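# Straighten a bumped stack of notebooks into alignment

## Task

Someone knocked the stack of notebooks out of line; restack them so all of their edges are flush and the pile is neat again.

## Robot and tools

Robot and scene. Two arms, left_arm and right_arm, work over a table. Each ends in a five-finger hand: the right arm has a right hand and the left arm its mirror image. Scene frame: the origin is at table-top height, midway between where the two bases nominally sit. +x points out over the table, +z points up, and left_arm is on the +y side; these names do not match image sides. The calibrated bases are at left_arm (-0.041, +0.410, 0) m and right_arm (+0.056, -0.393, 0) m. A camera stand sits behind the arms. A loose object may occasionally get a brief nudge from outside.

Hand point. Each arm is steered by a point 0.05 m in front of the palm and 0.15 m out from the wrist flange. Its +z runs along the straight fingers, and +y comes out of the palm. On the right hand +x runs across the palm away from the thumb; on the left hand +x points toward the thumb. Straight fingertips reach about 0.06 to 0.07 m past the point, and the fingers lie about 0.06 m on the -y side of it. A wrist bracket on the little-finger side can strike things. With the fingers level, the wrist may hang well below the point and can touch the table first.

The 28-number row, used by execute_actions and move. Each number is in [-1, 1], and all 28 are always sent even if one arm idles. The order is:
1-6: left dx, dy, dz, rx, ry, rz.
7-12: left thumb_turn, thumb_bend, index, middle, ring, little.
13-14: left force_limit, speed.
15-28: the same fourteen for the right arm.
The pose numbers are offsets, not poses. They count from that arm's current Hand target and run along that Hand target's own axes. 1.0 equals 0.6 m of travel or 180 degrees of turn, and rx, ry, rz form a single rotation vector. Six zeros re-request the present Hand target. The six motor numbers are absolute finger targets: -1 is open or straight, +1 is closed or curled. For thumb_turn, +1 puts the thumb opposite the fingers. force_limit runs from about 0 N at -1 to 10 N at +1 (15 N for both thumb motors). speed goes from nearly zero at -1 up to full speed at +0.48 and stays full above that. To leave a hand unchanged, resend the eight hand numbers you last sent to it. If you have sent none yet, send its hand_measured values, then its hand_force_limit and hand_speed. For a soft grip, close with speed -0.94 or below. With the thumb turned in, the hand can grip things roughly 0.035 to 0.065 m thick.

Tools.
execute_actions(actions, cameras): actions is a list of up to 15 actions. Each action is a table of up to 15 rows, one row per 1/30 s step, and a short table repeats its last row to fill 15 steps. Each action lasts 0.5 s. Every row counts from the Hand target at the start of its action, so a repeated offset keeps moving the arm further. An empty list returns images of all cameras.
move(target, speed, blend, stop_force, zero, blocking, cameras): target is one row, or a list of up to 15 rows, and every row counts from the same starting Hand targets. The hand point travels in a straight line. speed is in m/s, from 0.002 to 3.6 with a default of 0.25, and turning is capped at twice that in rad/s. blend is a corner radius in m. stop_force is 3 to 120 N and ends an arm's path when it meets that much resistance; it is unreliable while the hand turns. zero defaults to true and re-zeroes the force reference before moving. blocking=false returns early and cannot be combined with stop_force. The paths do not steer around obstacles, and all of them stop after 10 s.
wait(seconds 0-10), stop(), zoom_image(camera, region [x0,y0,x1,y1] in pixels, each side at most 504), show_instructions() for the reference pages, zero_wrist_force(arm), finished_scene(scene=1).
Cameras: cam_head_left, cam_head_right, cam_high, cam_low, cam_left_wrist, cam_right_wrist. All are 672x504.

Results. Each arm reports end_effector_position in m and end_effector_quat_wxyz, both in the scene frame, plus velocities and its Hand target, which is where the next offsets start from. The hand reports hand_measured, hand_stopped_by (moving/target/force/stalled/fault) and hand_load_n. Fingertip loads are positive when something pushes a finger open, and a lost grip shows as a load near 0. You also get joint positions and torques, and Wrist force and Wrist torque along the hand's own axes, plus a peak line. A move adds a "move:" line such as done, off_target, moving, held or fault, with limits=paced or limits=held. Motor warnings appear as MOTOR HOT or OVER-TEMPERATURE FAULT.

Behaviour and cautions. Orientation commands are clipped to 32 degrees from the current measured orientation on every step. A hand can settle short of its target; send the remaining distance as a new offset. The arms are stiff. Commanding even slightly into a firm surface can trigger a fault that freezes the arm for 10 s. Faults come from about 150 N of outside force or from joint torque limits (shoulder and elbow 136 N m, wrist joints 25.4 N m). Approach contacts slowly with a small stop_force, and to stop pressing, command back past the hand point. Keep the arms from touching each other, since a collision can fail the scene. Do not route a hand near its own base. Never let a notebook slide or fall off the table; that fails the task. Avoid drops, slams and releasing a moving object. Long stretched poses or constant pushing heat the motors. Time passes while you think. Before finishing, the stack must stay aligned on its own.

Each tool is called after "Emit:" as name(argument=value, ...) on one line, values as JSON.

Reference images:

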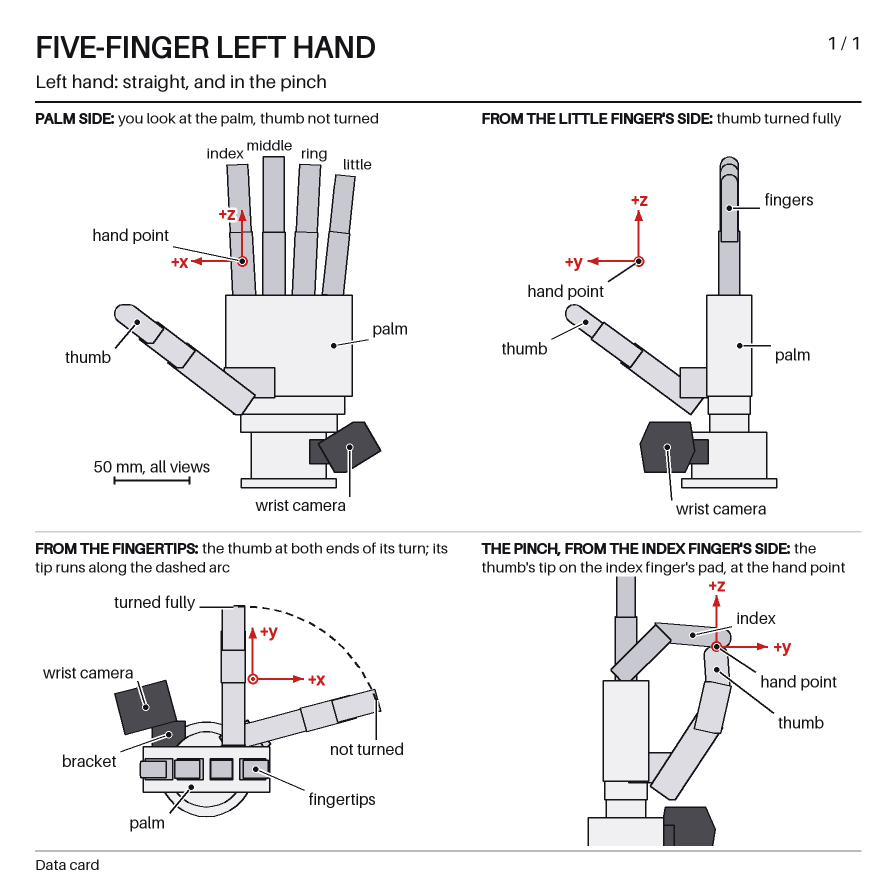

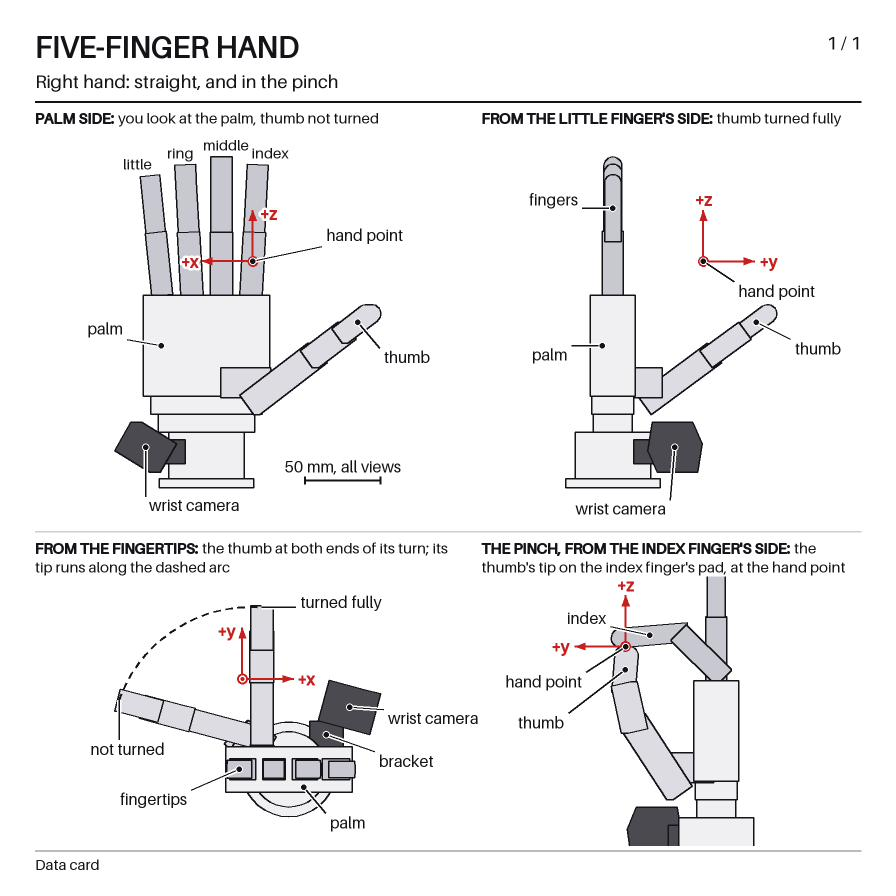

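## Session

Emit:
execute_actions(actions=[])

Scene clock: 0.00 s.
left_arm: end_effector_position=(+0.5091, +0.1466, +0.0998) hand_measured=(-1.000, -1.000, -1.000, -1.000, -1.000, -1.000) hand_load_n=(+0.0, +0.0, +0.0, +0.0, +0.0, +0.0) hand_stopped_by=(target, target, target, target, target, target) hand_force_limit=0.00 hand_speed=-0.80 end_effector_quat_wxyz=(-0.238, +0.757, +0.607, -0.046) | right_arm: end_effector_position=(+0.4250, -0.6992, +0.2892) hand_measured=(-1.000, -1.000, -1.000, -1.000, -1.000, -1.000) hand_load_n=(+0.0, +0.0, +0.0, +0.0, +0.0, +0.0) hand_stopped_by=(target, target, target, target, target, target) hand_force_limit=0.00 hand_speed=-0.80 end_effector_quat_wxyz=(+0.011, +0.898, +0.426, -0.109)
Joint positions: left_arm=[2.754 -2.634 -0.7 1.298 -1.73 -0.177] | right_arm=[-0.811 -1.252 1.353 1.518 1.786 -0.122]
Joint velocities: within noise
Joint torques (N m): no reading
Wrist force (N): no reading
Wrist torque (N m): no reading
Wrist force, peak (N): no reading
Hand target: left_arm +0.5091, +0.1466, +0.0998; -0.238, +0.757, +0.607, -0.046 | right_arm +0.4250, -0.6992, +0.2892; +0.011, +0.898, +0.426, -0.109

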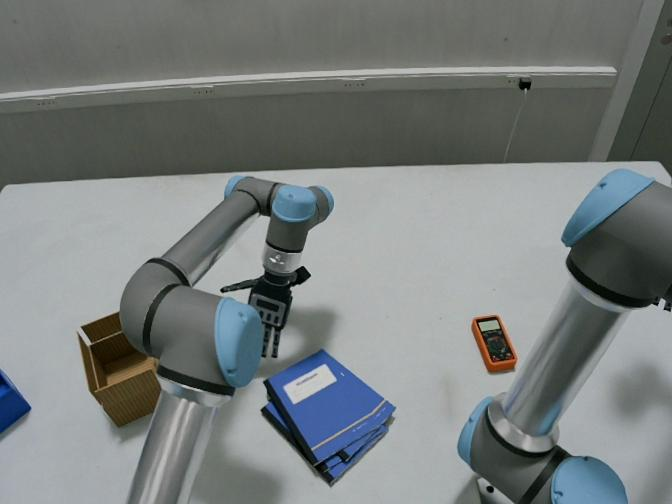

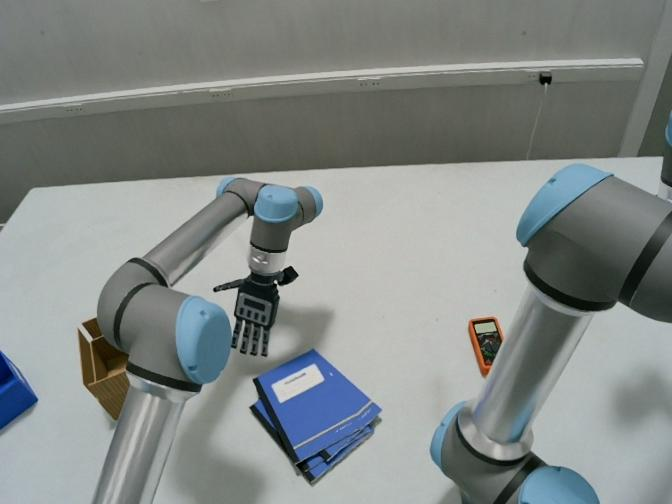

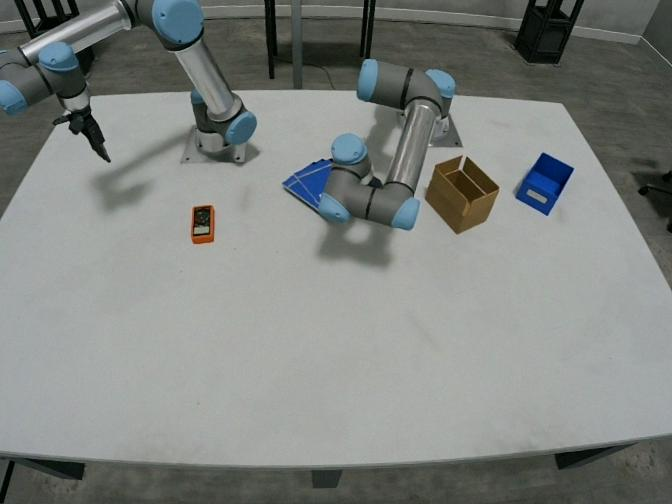

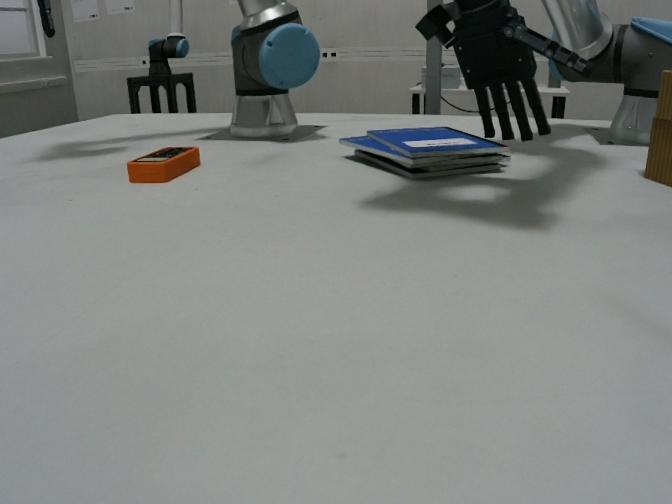

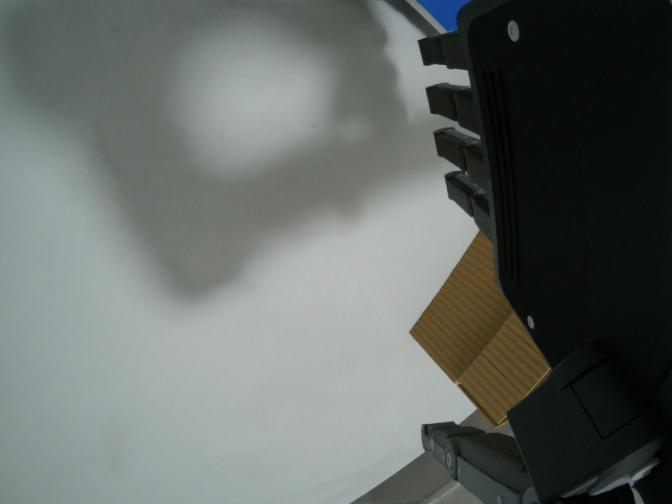

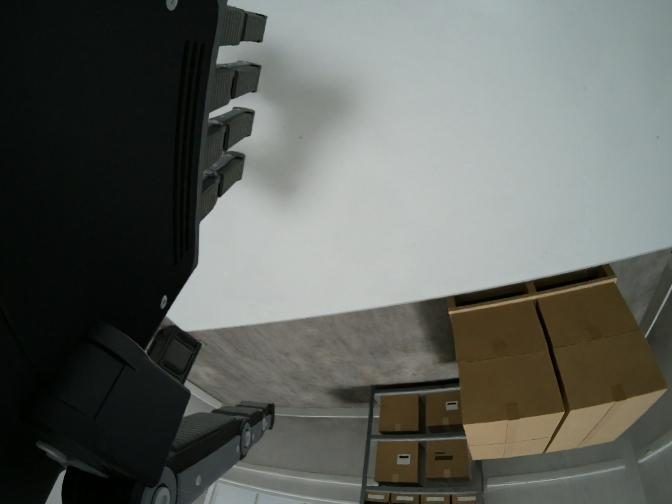

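Emit:
zoom_image(camera="cam_head_left", region=[240, 330, 420, 500])

Emit:
zoom_image(camera="cam_head_right", region=[230, 330, 410, 500])

Emit:
zoom_image(camera="cam_low", region=[320, 90, 580, 220])

Emit:
zoom_image(camera="cam_high", region=[250, 130, 390, 240])

Scaled by 2.800 from the camera's 672x504 image, which has a finer 960x720 frame.

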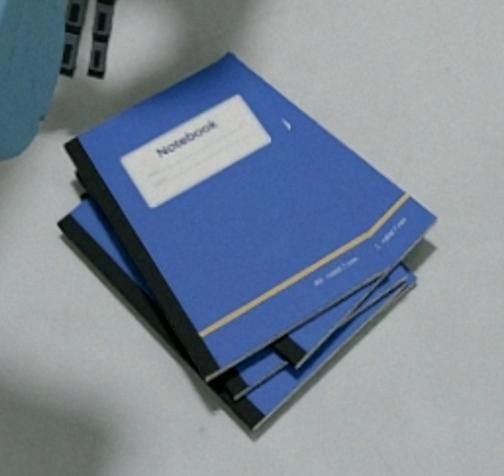

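Scaled by 2.800 from the camera's 672x504 image, which has a finer 960x720 frame.

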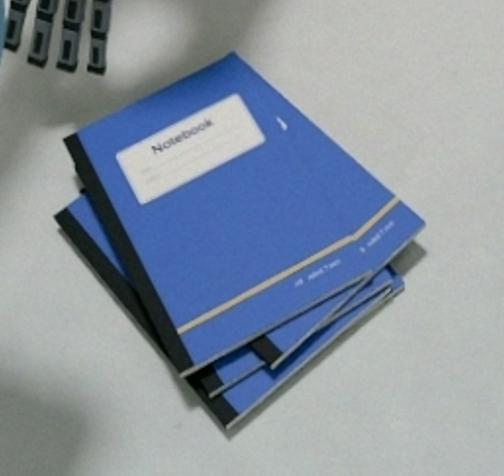

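Scaled by 1.938 from the camera's 672x504 image, which has a finer 960x720 frame.

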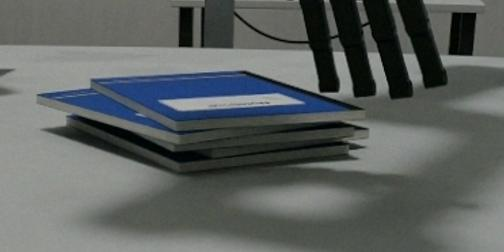

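Scaled by 3.600 from the camera's 672x504 image, which has a finer 960x720 frame.

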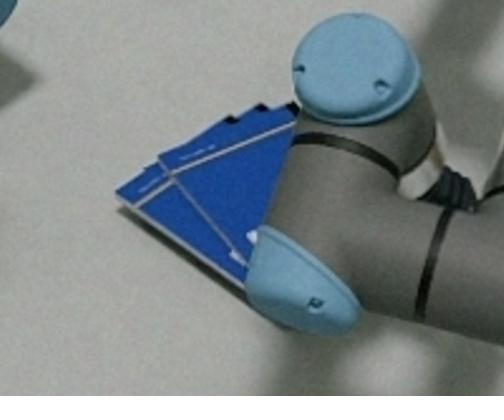

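Emit:
zoom_image(camera="cam_head_left", region=[310, 370, 410, 480])

Emit:
zoom_image(camera="cam_low", region=[330, 115, 450, 190])

Emit:
zoom_image(camera="cam_low", region=[410, 115, 530, 190])

Emit:
zoom_image(camera="cam_high", region=[275, 150, 345, 225])

Scaled by 4.582 from the camera's 672x504 image, which has a finer 960x720 frame.

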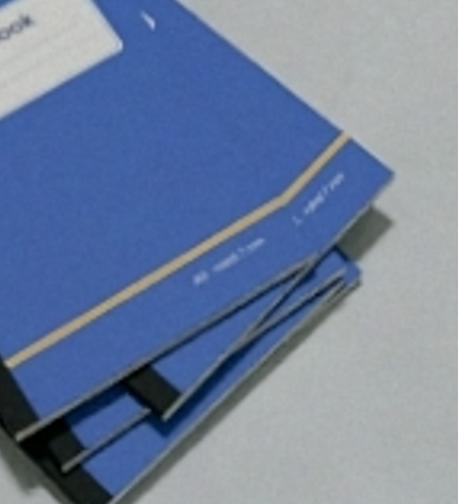

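Scaled by 4.200 from the camera's 672x504 image, which has a finer 960x720 frame.

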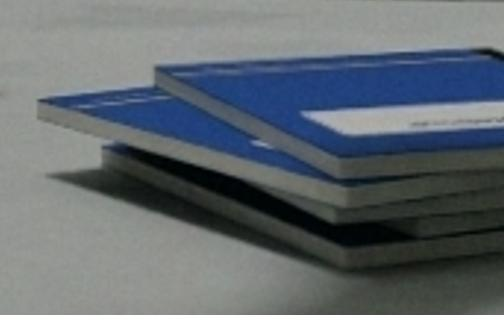

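Scaled by 4.200 from the camera's 672x504 image, which has a finer 960x720 frame.

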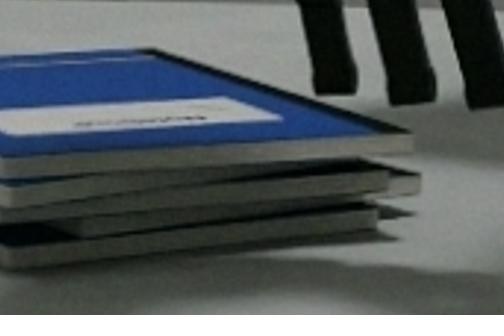

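Scaled by 6.720 from the camera's 672x504 image, which has a finer 960x720 frame.

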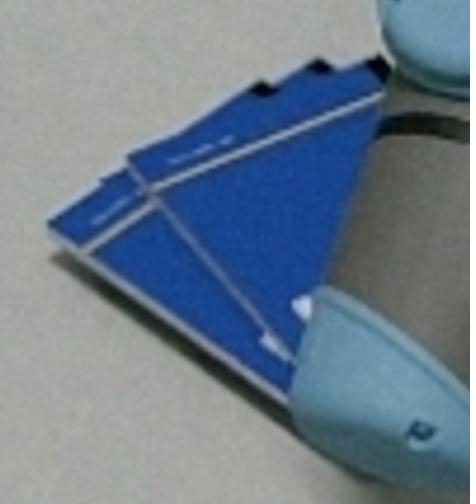

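Emit:
move(target=[0.2875,-0.265,-0.182,-0.160,-0.011,0.258,-1,-1,-1,1,1,-1,0,-0.2,0.525,-0.561,0.083,-0.011,0.069,0.115,-1,-1,-1,1,1,-1,0,-0.2], cameras=["all"])

Scene clock: 8.10 s.
left_arm: end_effector_position=(+0.4504, +0.2996, +0.2999) hand_measured=(-1.000, -1.000, -1.000, +1.000, +1.000, -1.000) hand_load_n=(+0.0, +0.0, +0.0, +0.0, +0.0, +0.0) hand_stopped_by=(target, target, target, target, target, target) hand_force_limit=0.00 hand_speed=-0.20 end_effector_quat_wxyz=(+0.000, +0.966, +0.259, +0.000) | right_arm: end_effector_position=(+0.3507, -0.2502, +0.2008) hand_measured=(-1.000, -1.000, -1.000, +1.000, +1.000, -1.000) hand_load_n=(+0.0, +0.0, +0.0, +0.0, +0.0, +0.0) hand_stopped_by=(target, target, target, target, target, target) hand_force_limit=0.00 hand_speed=-0.20 end_effector_quat_wxyz=(+0.000, +0.966, +0.258, -0.001) end_effector_velocity=(-0.001, +0.001, +0.000) end_effector_angular_velocity=(+0.001, +0.000, -0.003)
Joint positions: left_arm=[3.252 -1.877 -1.31 1.617 -1.571 1.188] | right_arm=[0.247 -1.419 1.762 1.23 1.57 1.294]
Joint velocities: left_arm=[within noise] | right_arm=[0.002 0 0 0 -0.001 0.005]
Joint torques (N m): left_arm=[12.79 39.32 28.21 -1.68 -0.52 1.03] | right_arm=[7.89 -19.35 -19 2 -2.07 2.13]
Wrist force (N): left_arm=[-0.6 0.8 0.3] | right_arm=[0.2 0.1 -0.1]
Wrist torque (N m): left_arm=[0.13 0.09 0.00] | right_arm=[0.01 0.03 0.13]
Wrist force, peak (N): left_arm=[-1.4 1.5 0.5] | right_arm=[-1.4 1.6 0.0]
Hand target: left_arm +0.4504, +0.2997, +0.3000; +0.000, +0.966, +0.259, +0.001 | right_arm +0.3507, -0.2501, +0.2008; +0.000, +0.966, +0.258, -0.001
Off the commanded pose: left_arm 0.000 m, 0 deg | right_arm 0.000 m, 0 deg.
move: done

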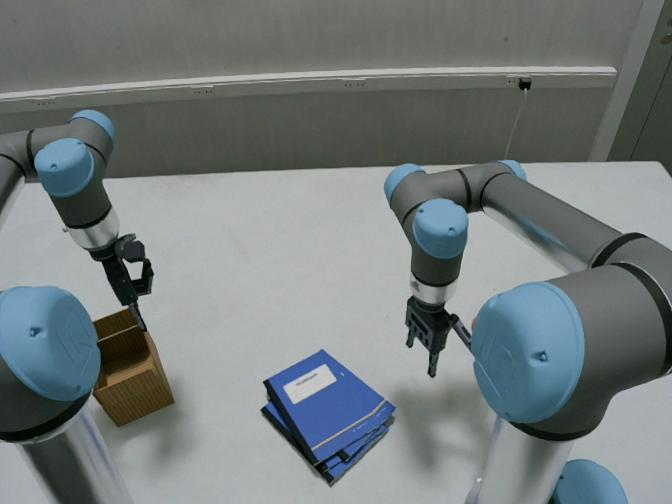

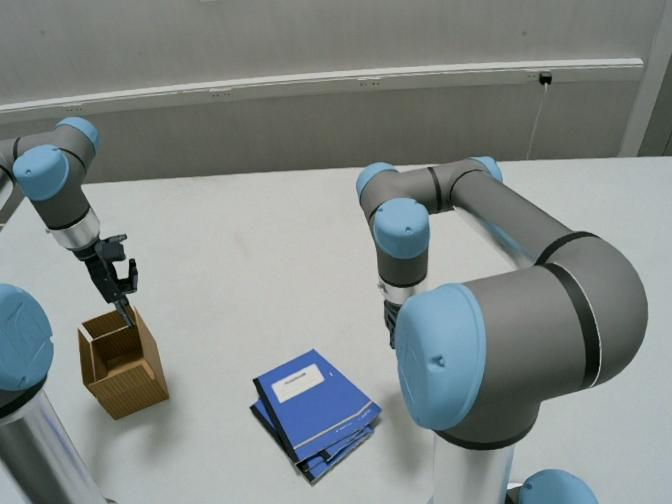

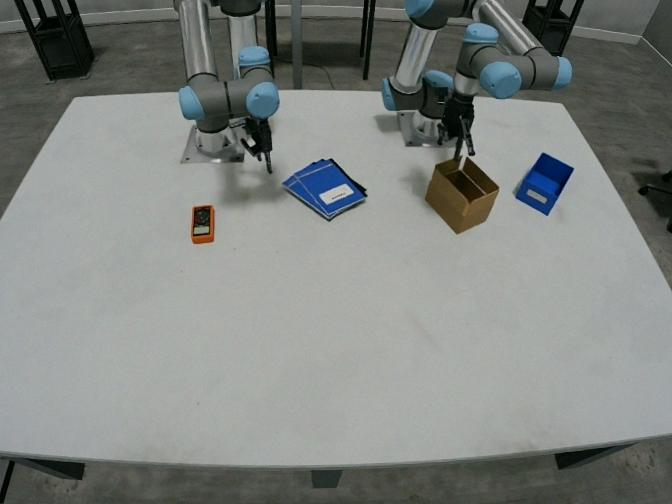

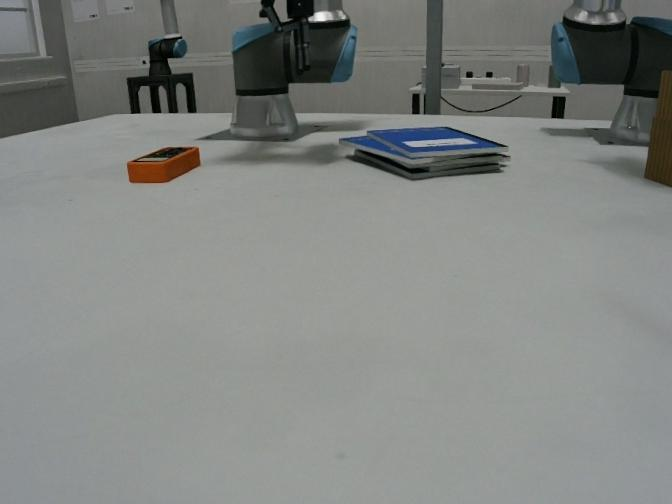

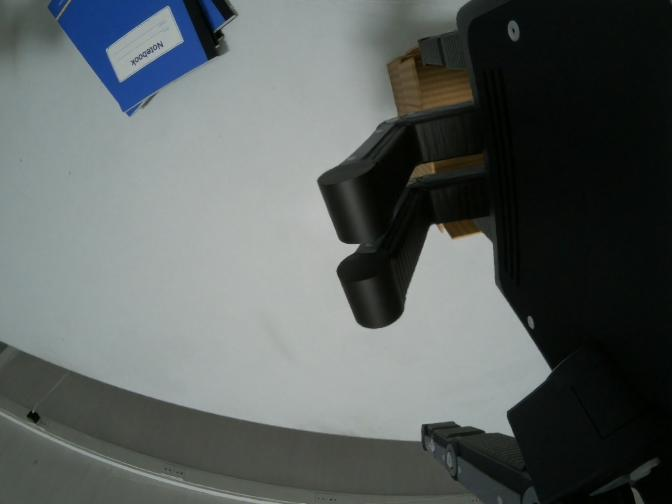

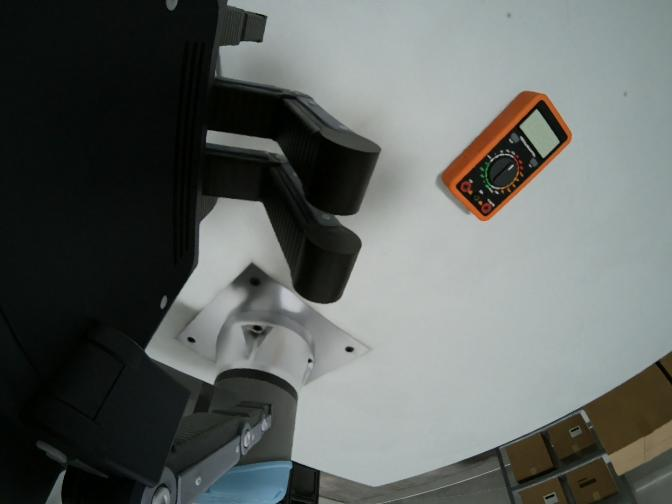

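Emit:
zoom_image(camera="cam_high", region=[270, 145, 380, 230])

Emit:
zoom_image(camera="cam_head_left", region=[250, 340, 410, 500])

Emit:
zoom_image(camera="cam_left_wrist", region=[40, 0, 260, 130])

Scaled by 4.582 from the camera's 672x504 image, which has a finer 960x720 frame.

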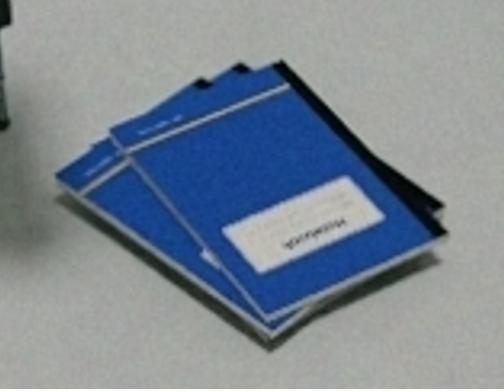

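Scaled by 3.150 from the camera's 672x504 image, which has a finer 960x720 frame.

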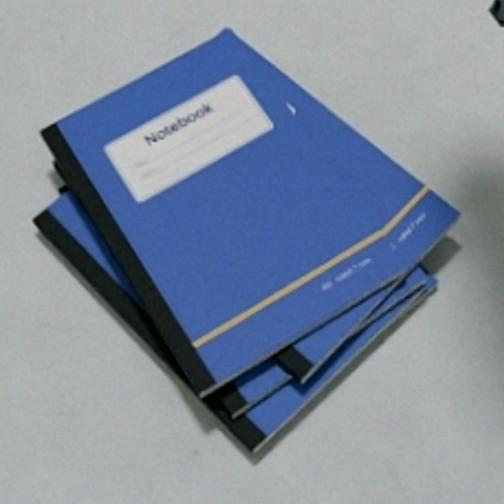

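Scaled by 2.291 from the camera's 672x504 image, which has a finer 960x720 frame.

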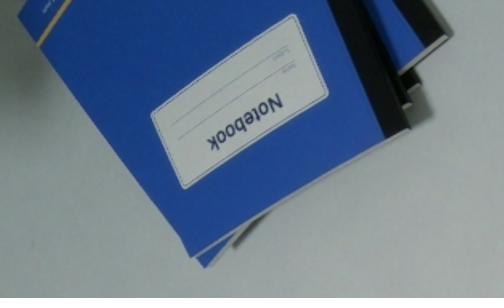

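Emit:
move(target=[[-0.0528,0.2582,0,0,0.0322,0,-1,-1,-1,1,1,-1,0,-0.2,0,0,0.05,0,-0.0322,0,-1,-1,-1,1,1,-1,0,-0.2],[-0.0528,0.2582,0.2667,0,0.0322,0,-1,-1,-1,1,1,-1,0,-0.2,0,0,0.1,0,-0.0322,0,-1,-1,-1,1,1,-1,0,-0.2]], blend=0.02, cameras=["all"])

Scene clock: 10.67 s.
left_arm: end_effector_position=(+0.5006, +0.1496, +0.1402) hand_measured=(-1.000, -1.000, -1.000, +1.000, +1.000, -1.000) hand_load_n=(+0.0, +0.0, +0.0, +0.0, +0.0, +0.0) hand_stopped_by=(target, target, target, target, target, target) hand_force_limit=0.00 hand_speed=-0.20 end_effector_quat_wxyz=(-0.013, +0.965, +0.258, +0.049) end_effector_velocity=(+0.000, +0.000, -0.001) end_effector_angular_velocity=(-0.001, -0.003, -0.001) | right_arm: end_effector_position=(+0.3505, -0.2501, +0.1407) hand_measured=(-1.000, -1.000, -1.000, +1.000, +1.000, -1.000) hand_load_n=(+0.0, +0.0, +0.5, +0.5, +0.0, +0.0) hand_stopped_by=(target, target, target, target, target, target) hand_force_limit=0.00 hand_speed=-0.20 end_effector_quat_wxyz=(+0.013, +0.965, +0.258, -0.050)
Joint positions: left_arm=[2.9 -2.143 -1.326 1.975 -1.639 0.838] | right_arm=[0.266 -1.287 1.805 1.154 1.596 1.314]
Joint velocities: left_arm=[0 0 -0.002 0.005 0 0] | right_arm=[within noise]
Joint torques (N m): left_arm=[12.77 37.58 7.22 -0.67 2.23 1.14] | right_arm=[-3.03 -35.09 -24.17 3.73 -1.94 -1.4]
Wrist force (N): left_arm=[-0.7 0.9 0.3] | right_arm=[0.0 0.3 -0.3]
Wrist torque (N m): left_arm=[0.13 0.10 -0.18] | right_arm=[0.07 0.09 0.00]
Wrist force, peak (N): left_arm=[-1.1 2.9 -1.0] | right_arm=[-0.3 0.5 -0.4]
Hand target: left_arm +0.5005, +0.1497, +0.1400; -0.013, +0.965, +0.258, +0.049 | right_arm +0.3506, -0.2501, +0.1408; +0.013, +0.965, +0.258, -0.050
Off the commanded pose: left_arm 0.000 m, 0 deg | right_arm 0.000 m, 0 deg.
move: done

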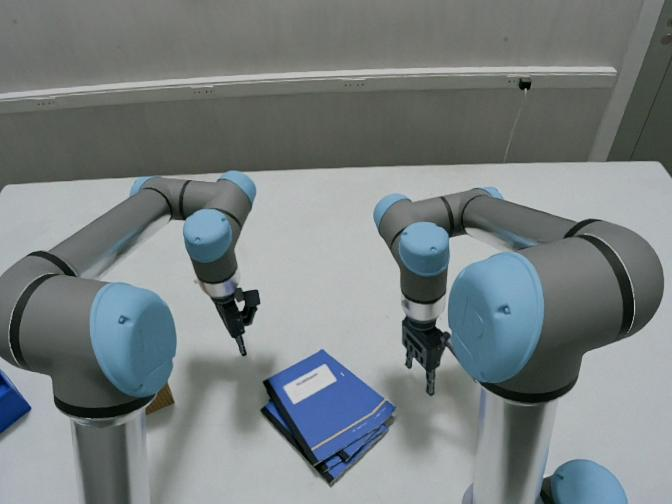

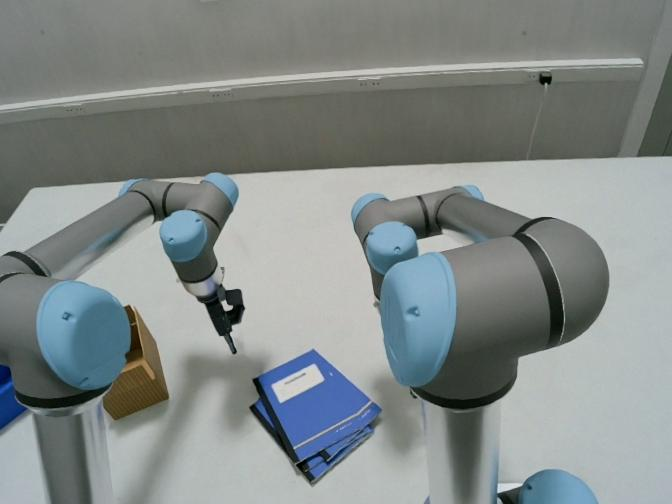

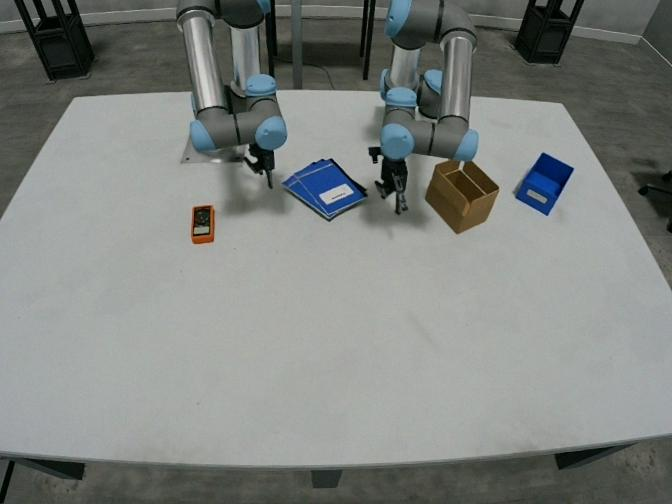

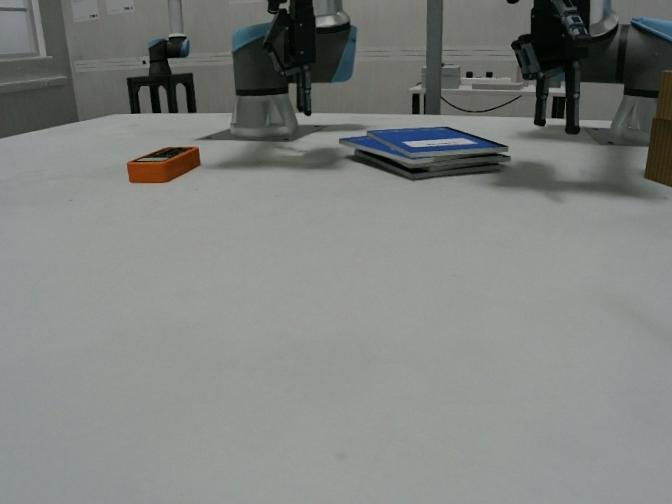

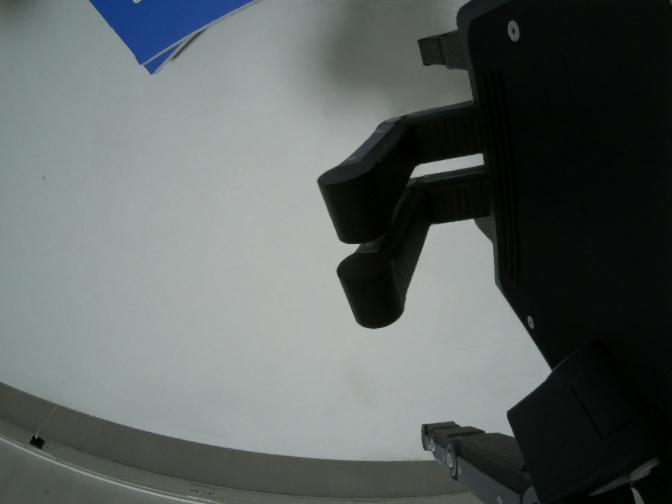

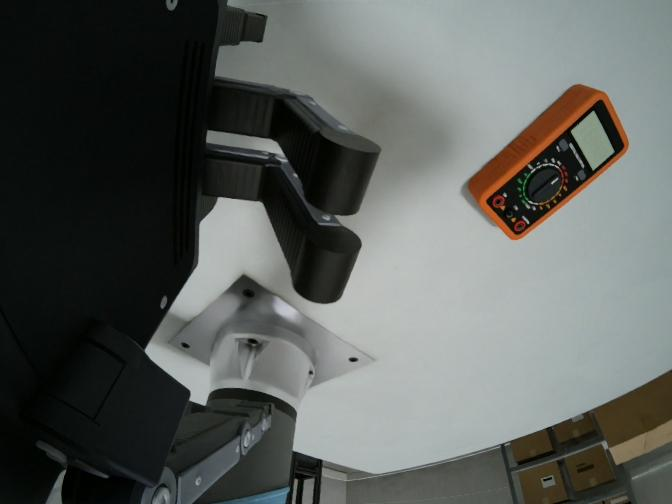

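Emit:
move(target=[-0.0084,0,0.0829,0,0,0,-1,-1,-1,1,1,-1,0,-0.2,0.0084,0,0.0829,0,0,0,-1,-1,-1,1,1,-1,0,-0.2], cameras=["cam_low","cam_high","cam_head_left","cam_head_right"])

Emit:
zoom_image(camera="cam_low", region=[220, 60, 620, 220])

Scene clock: 11.70 s.
left_arm: end_effector_position=(+0.5005, +0.1497, +0.0900) hand_measured=(-1.000, -1.000, -1.000, +1.000, +1.000, -1.000) hand_load_n=(+0.0, +0.0, +0.0, +0.5, +0.0, +0.0) hand_stopped_by=(target, target, target, target, target, target) hand_force_limit=0.00 hand_speed=-0.20 end_effector_quat_wxyz=(-0.013, +0.965, +0.258, +0.049) | right_arm: end_effector_position=(+0.3504, -0.2501, +0.0908) hand_measured=(-1.000, -1.000, -1.000, +1.000, +1.000, -1.000) hand_load_n=(+0.0, +0.0, +0.0, +0.0, +0.0, +0.0) hand_stopped_by=(target, target, target, target, target, target) hand_force_limit=0.00 hand_speed=-0.20 end_effector_quat_wxyz=(+0.013, +0.965, +0.258, -0.050)
Joint positions: left_arm=[2.901 -2.189 -1.389 2.083 -1.639 0.838] | right_arm=[0.266 -1.221 1.864 1.028 1.596 1.314]
Joint torques (N m): left_arm=[11.16 46.79 25.92 -1.4 -0.52 0.88] | right_arm=[6.7 -26.52 -19.4 1.71 -0.22 1.94]
Wrist force (N): left_arm=[-0.4 0.8 0.3] | right_arm=[0.1 0.4 -0.2]
Wrist torque (N m): left_arm=[0.12 0.06 -0.12] | right_arm=[0.04 0.07 0.02]
Wrist force, peak (N): left_arm=[-0.6 0.6 1.6] | right_arm=[-0.1 0.2 -1.2]
Hand target: left_arm +0.5006, +0.1497, +0.0900; -0.013, +0.965, +0.258, +0.049 | right_arm +0.3504, -0.2501, +0.0908; +0.013, +0.965, +0.258, -0.050
Off the commanded pose: left_arm 0.000 m, 0 deg | right_arm 0.000 m, 0 deg.
move: done
Images, in order (width x height): cam_head_left 672x504, cam_head_right 672x504, cam_high 672x504, cam_low 672x504.

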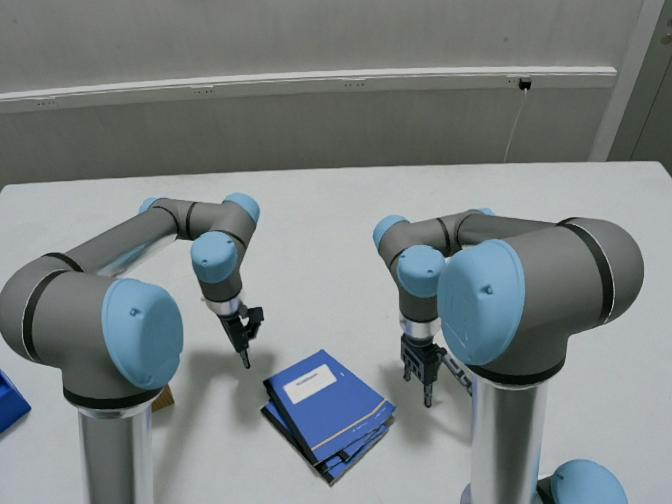

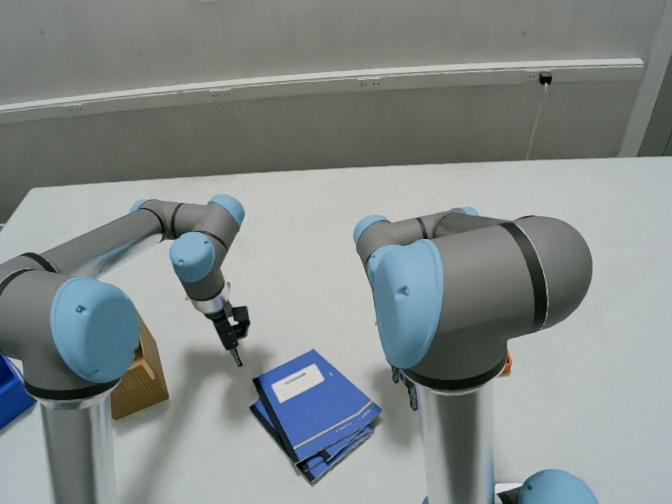

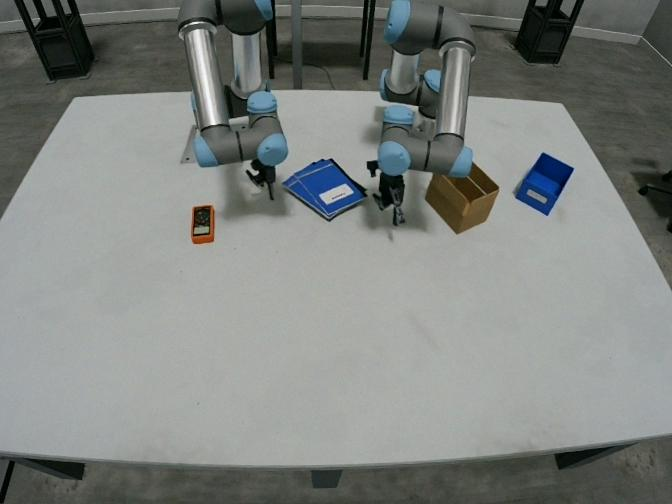

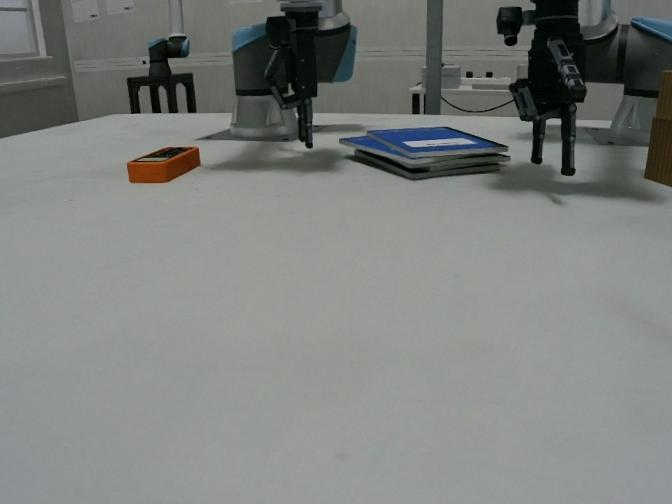

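Scaled by 1.260 from the camera's 672x504 image, which has a finer 960x720 frame.

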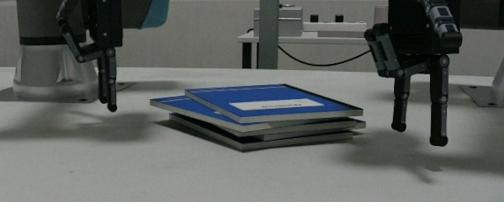

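Emit:
move(target=[-0.0067,0,0.0663,0,0,0,-1,-1,-1,1,1,-1,0,-0.2,0.0067,0,0.0663,0,0,0,-1,-1,-1,1,1,-1,0,-0.2], speed=0.012, stop_force=4, cameras=["cam_low","cam_high","cam_head_left","cam_head_right"])

Scene clock: 14.97 s.
left_arm: end_effector_position=(+0.5006, +0.1497, +0.0647) hand_measured=(-1.000, -1.000, -1.000, +1.000, +1.000, -1.000) hand_load_n=(+0.0, +0.0, +0.0, +0.0, -0.5, +0.0) hand_stopped_by=(target, target, target, target, target, target) hand_force_limit=0.00 hand_speed=-0.20 end_effector_quat_wxyz=(-0.013, +0.965, +0.258, +0.049) | right_arm: end_effector_position=(+0.3504, -0.2501, +0.0642) hand_measured=(-1.000, -1.000, -1.000, +1.000, +1.000, -1.000) hand_load_n=(+0.0, +0.0, +0.0, +0.0, +0.5, +0.0) hand_stopped_by=(target, target, target, target, target, target) hand_force_limit=0.00 hand_speed=-0.20 end_effector_quat_wxyz=(+0.013, +0.965, +0.258, -0.050)
Joint positions: left_arm=[2.901 -2.216 -1.415 2.136 -1.639 0.838] | right_arm=[0.266 -1.18 1.889 0.962 1.596 1.314]
Joint torques (N m): left_arm=[12.45 49.83 25.21 -1.78 -1.71 0.89] | right_arm=[7.56 -35.65 -20.97 3.79 1.96 1.89]
Wrist force (N): left_arm=[-0.5 0.4 -3.3] | right_arm=[0.2 0.1 -4.0]
Wrist torque (N m): left_arm=[0.33 0.14 -0.14] | right_arm=[0.21 0.09 0.02]
Wrist force, peak (N): left_arm=[0.2 0.5 -10.1] | right_arm=[0.0 0.0 -13.7]
Hand target: left_arm +0.5006, +0.1497, +0.0647; -0.013, +0.965, +0.258, +0.049 (not the last commanded pose) | right_arm +0.3504, -0.2501, +0.0642; +0.013, +0.965, +0.258, -0.050 (not the last commanded pose)
Off the commanded pose: left_arm 0.015 m, 0 deg | right_arm 0.013 m, 0 deg.
move: contact (left_arm, right_arm)
Images, in order (width x height): cam_head_left 672x504, cam_head_right 672x504, cam_high 672x504, cam_low 672x504.

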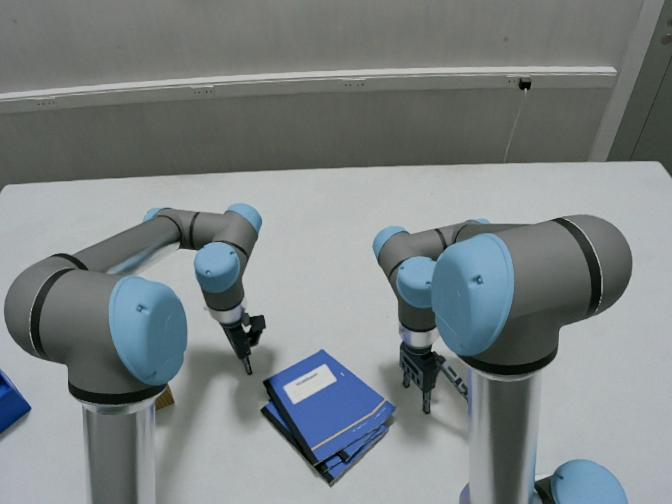

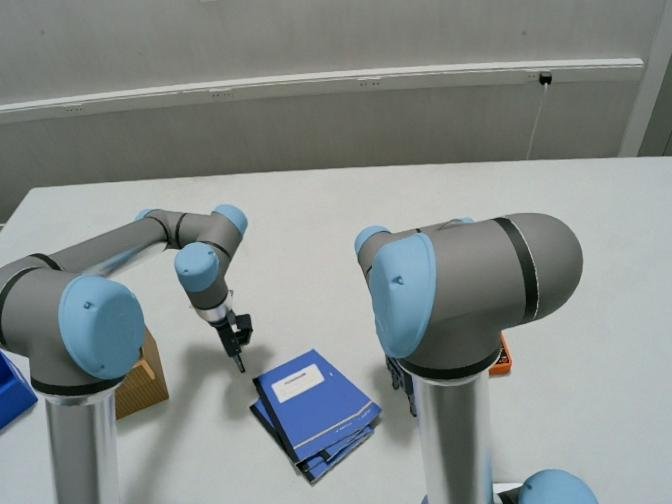

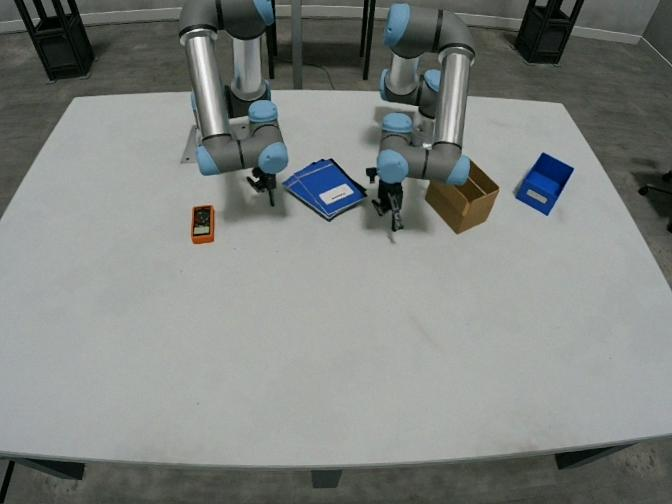

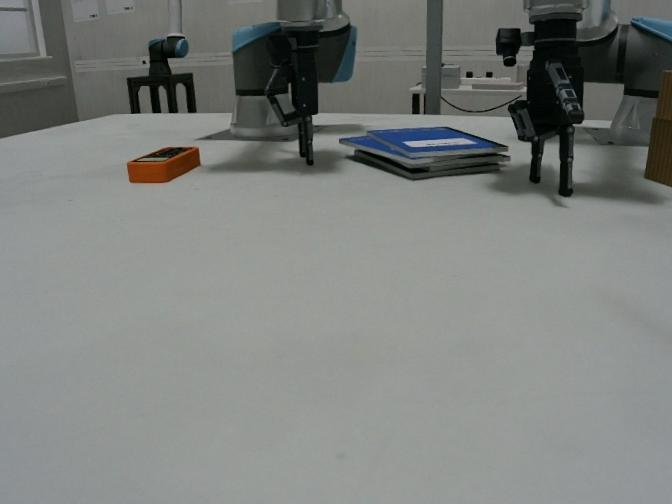

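Emit:
zoom_image(camera="cam_low", region=[500, 110, 610, 210])

Emit:
zoom_image(camera="cam_low", region=[260, 100, 360, 190])

Emit:
zoom_image(camera="cam_head_left", region=[200, 290, 300, 400])

Emit:
zoom_image(camera="cam_head_left", region=[370, 320, 480, 440])

Scaled by 4.582 from the camera's 672x504 image, which has a finer 960x720 frame.

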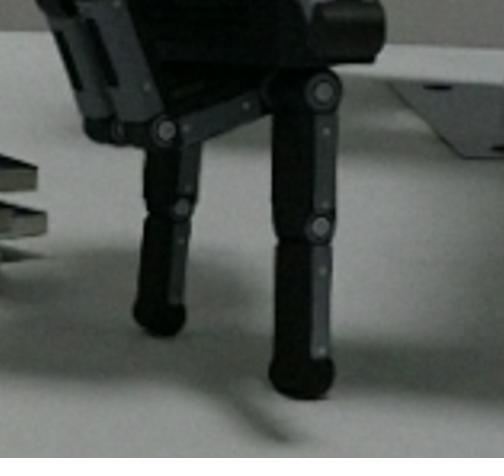

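Scaled by 5.040 from the camera's 672x504 image, which has a finer 960x720 frame.

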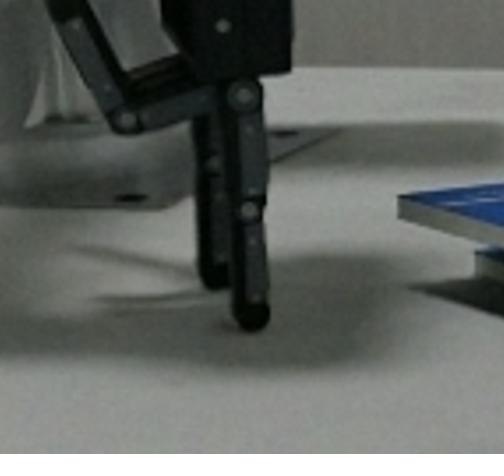

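Scaled by 4.582 from the camera's 672x504 image, which has a finer 960x720 frame.

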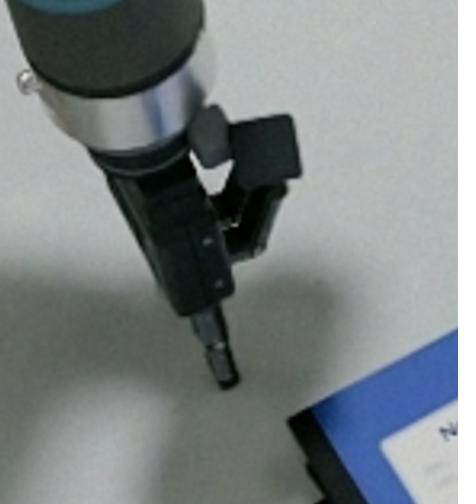

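Scaled by 4.200 from the camera's 672x504 image, which has a finer 960x720 frame.

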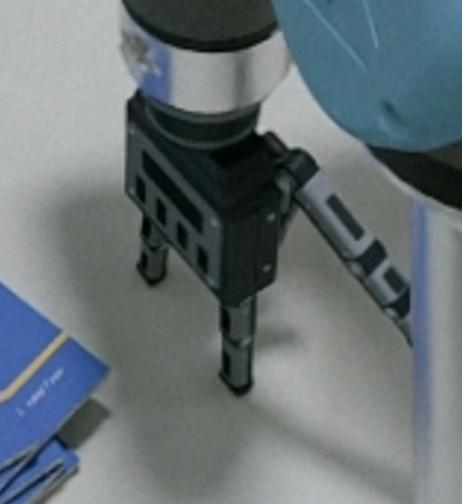

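Emit:
zoom_image(camera="cam_high", region=[160, 100, 460, 260])

Emit:
zoom_image(camera="cam_high", region=[240, 160, 320, 230])

Emit:
zoom_image(camera="cam_high", region=[350, 170, 430, 240])

Scaled by 1.680 from the camera's 672x504 image, which has a finer 960x720 frame.

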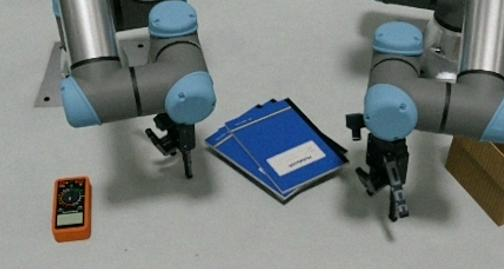

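Scaled by 6.300 from the camera's 672x504 image, which has a finer 960x720 frame.

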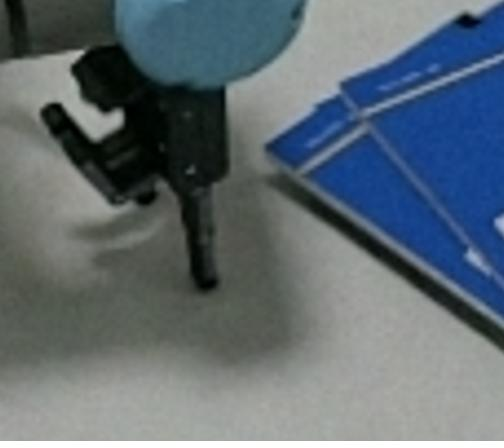

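Scaled by 6.300 from the camera's 672x504 image, which has a finer 960x720 frame.

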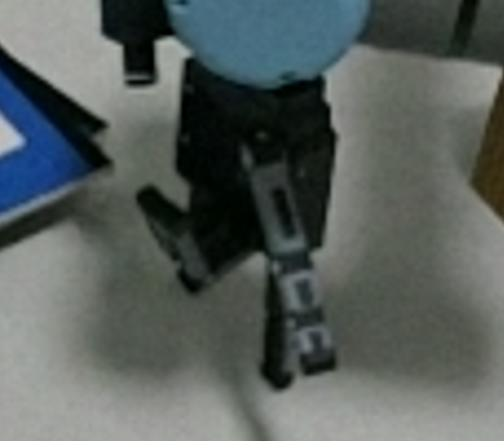

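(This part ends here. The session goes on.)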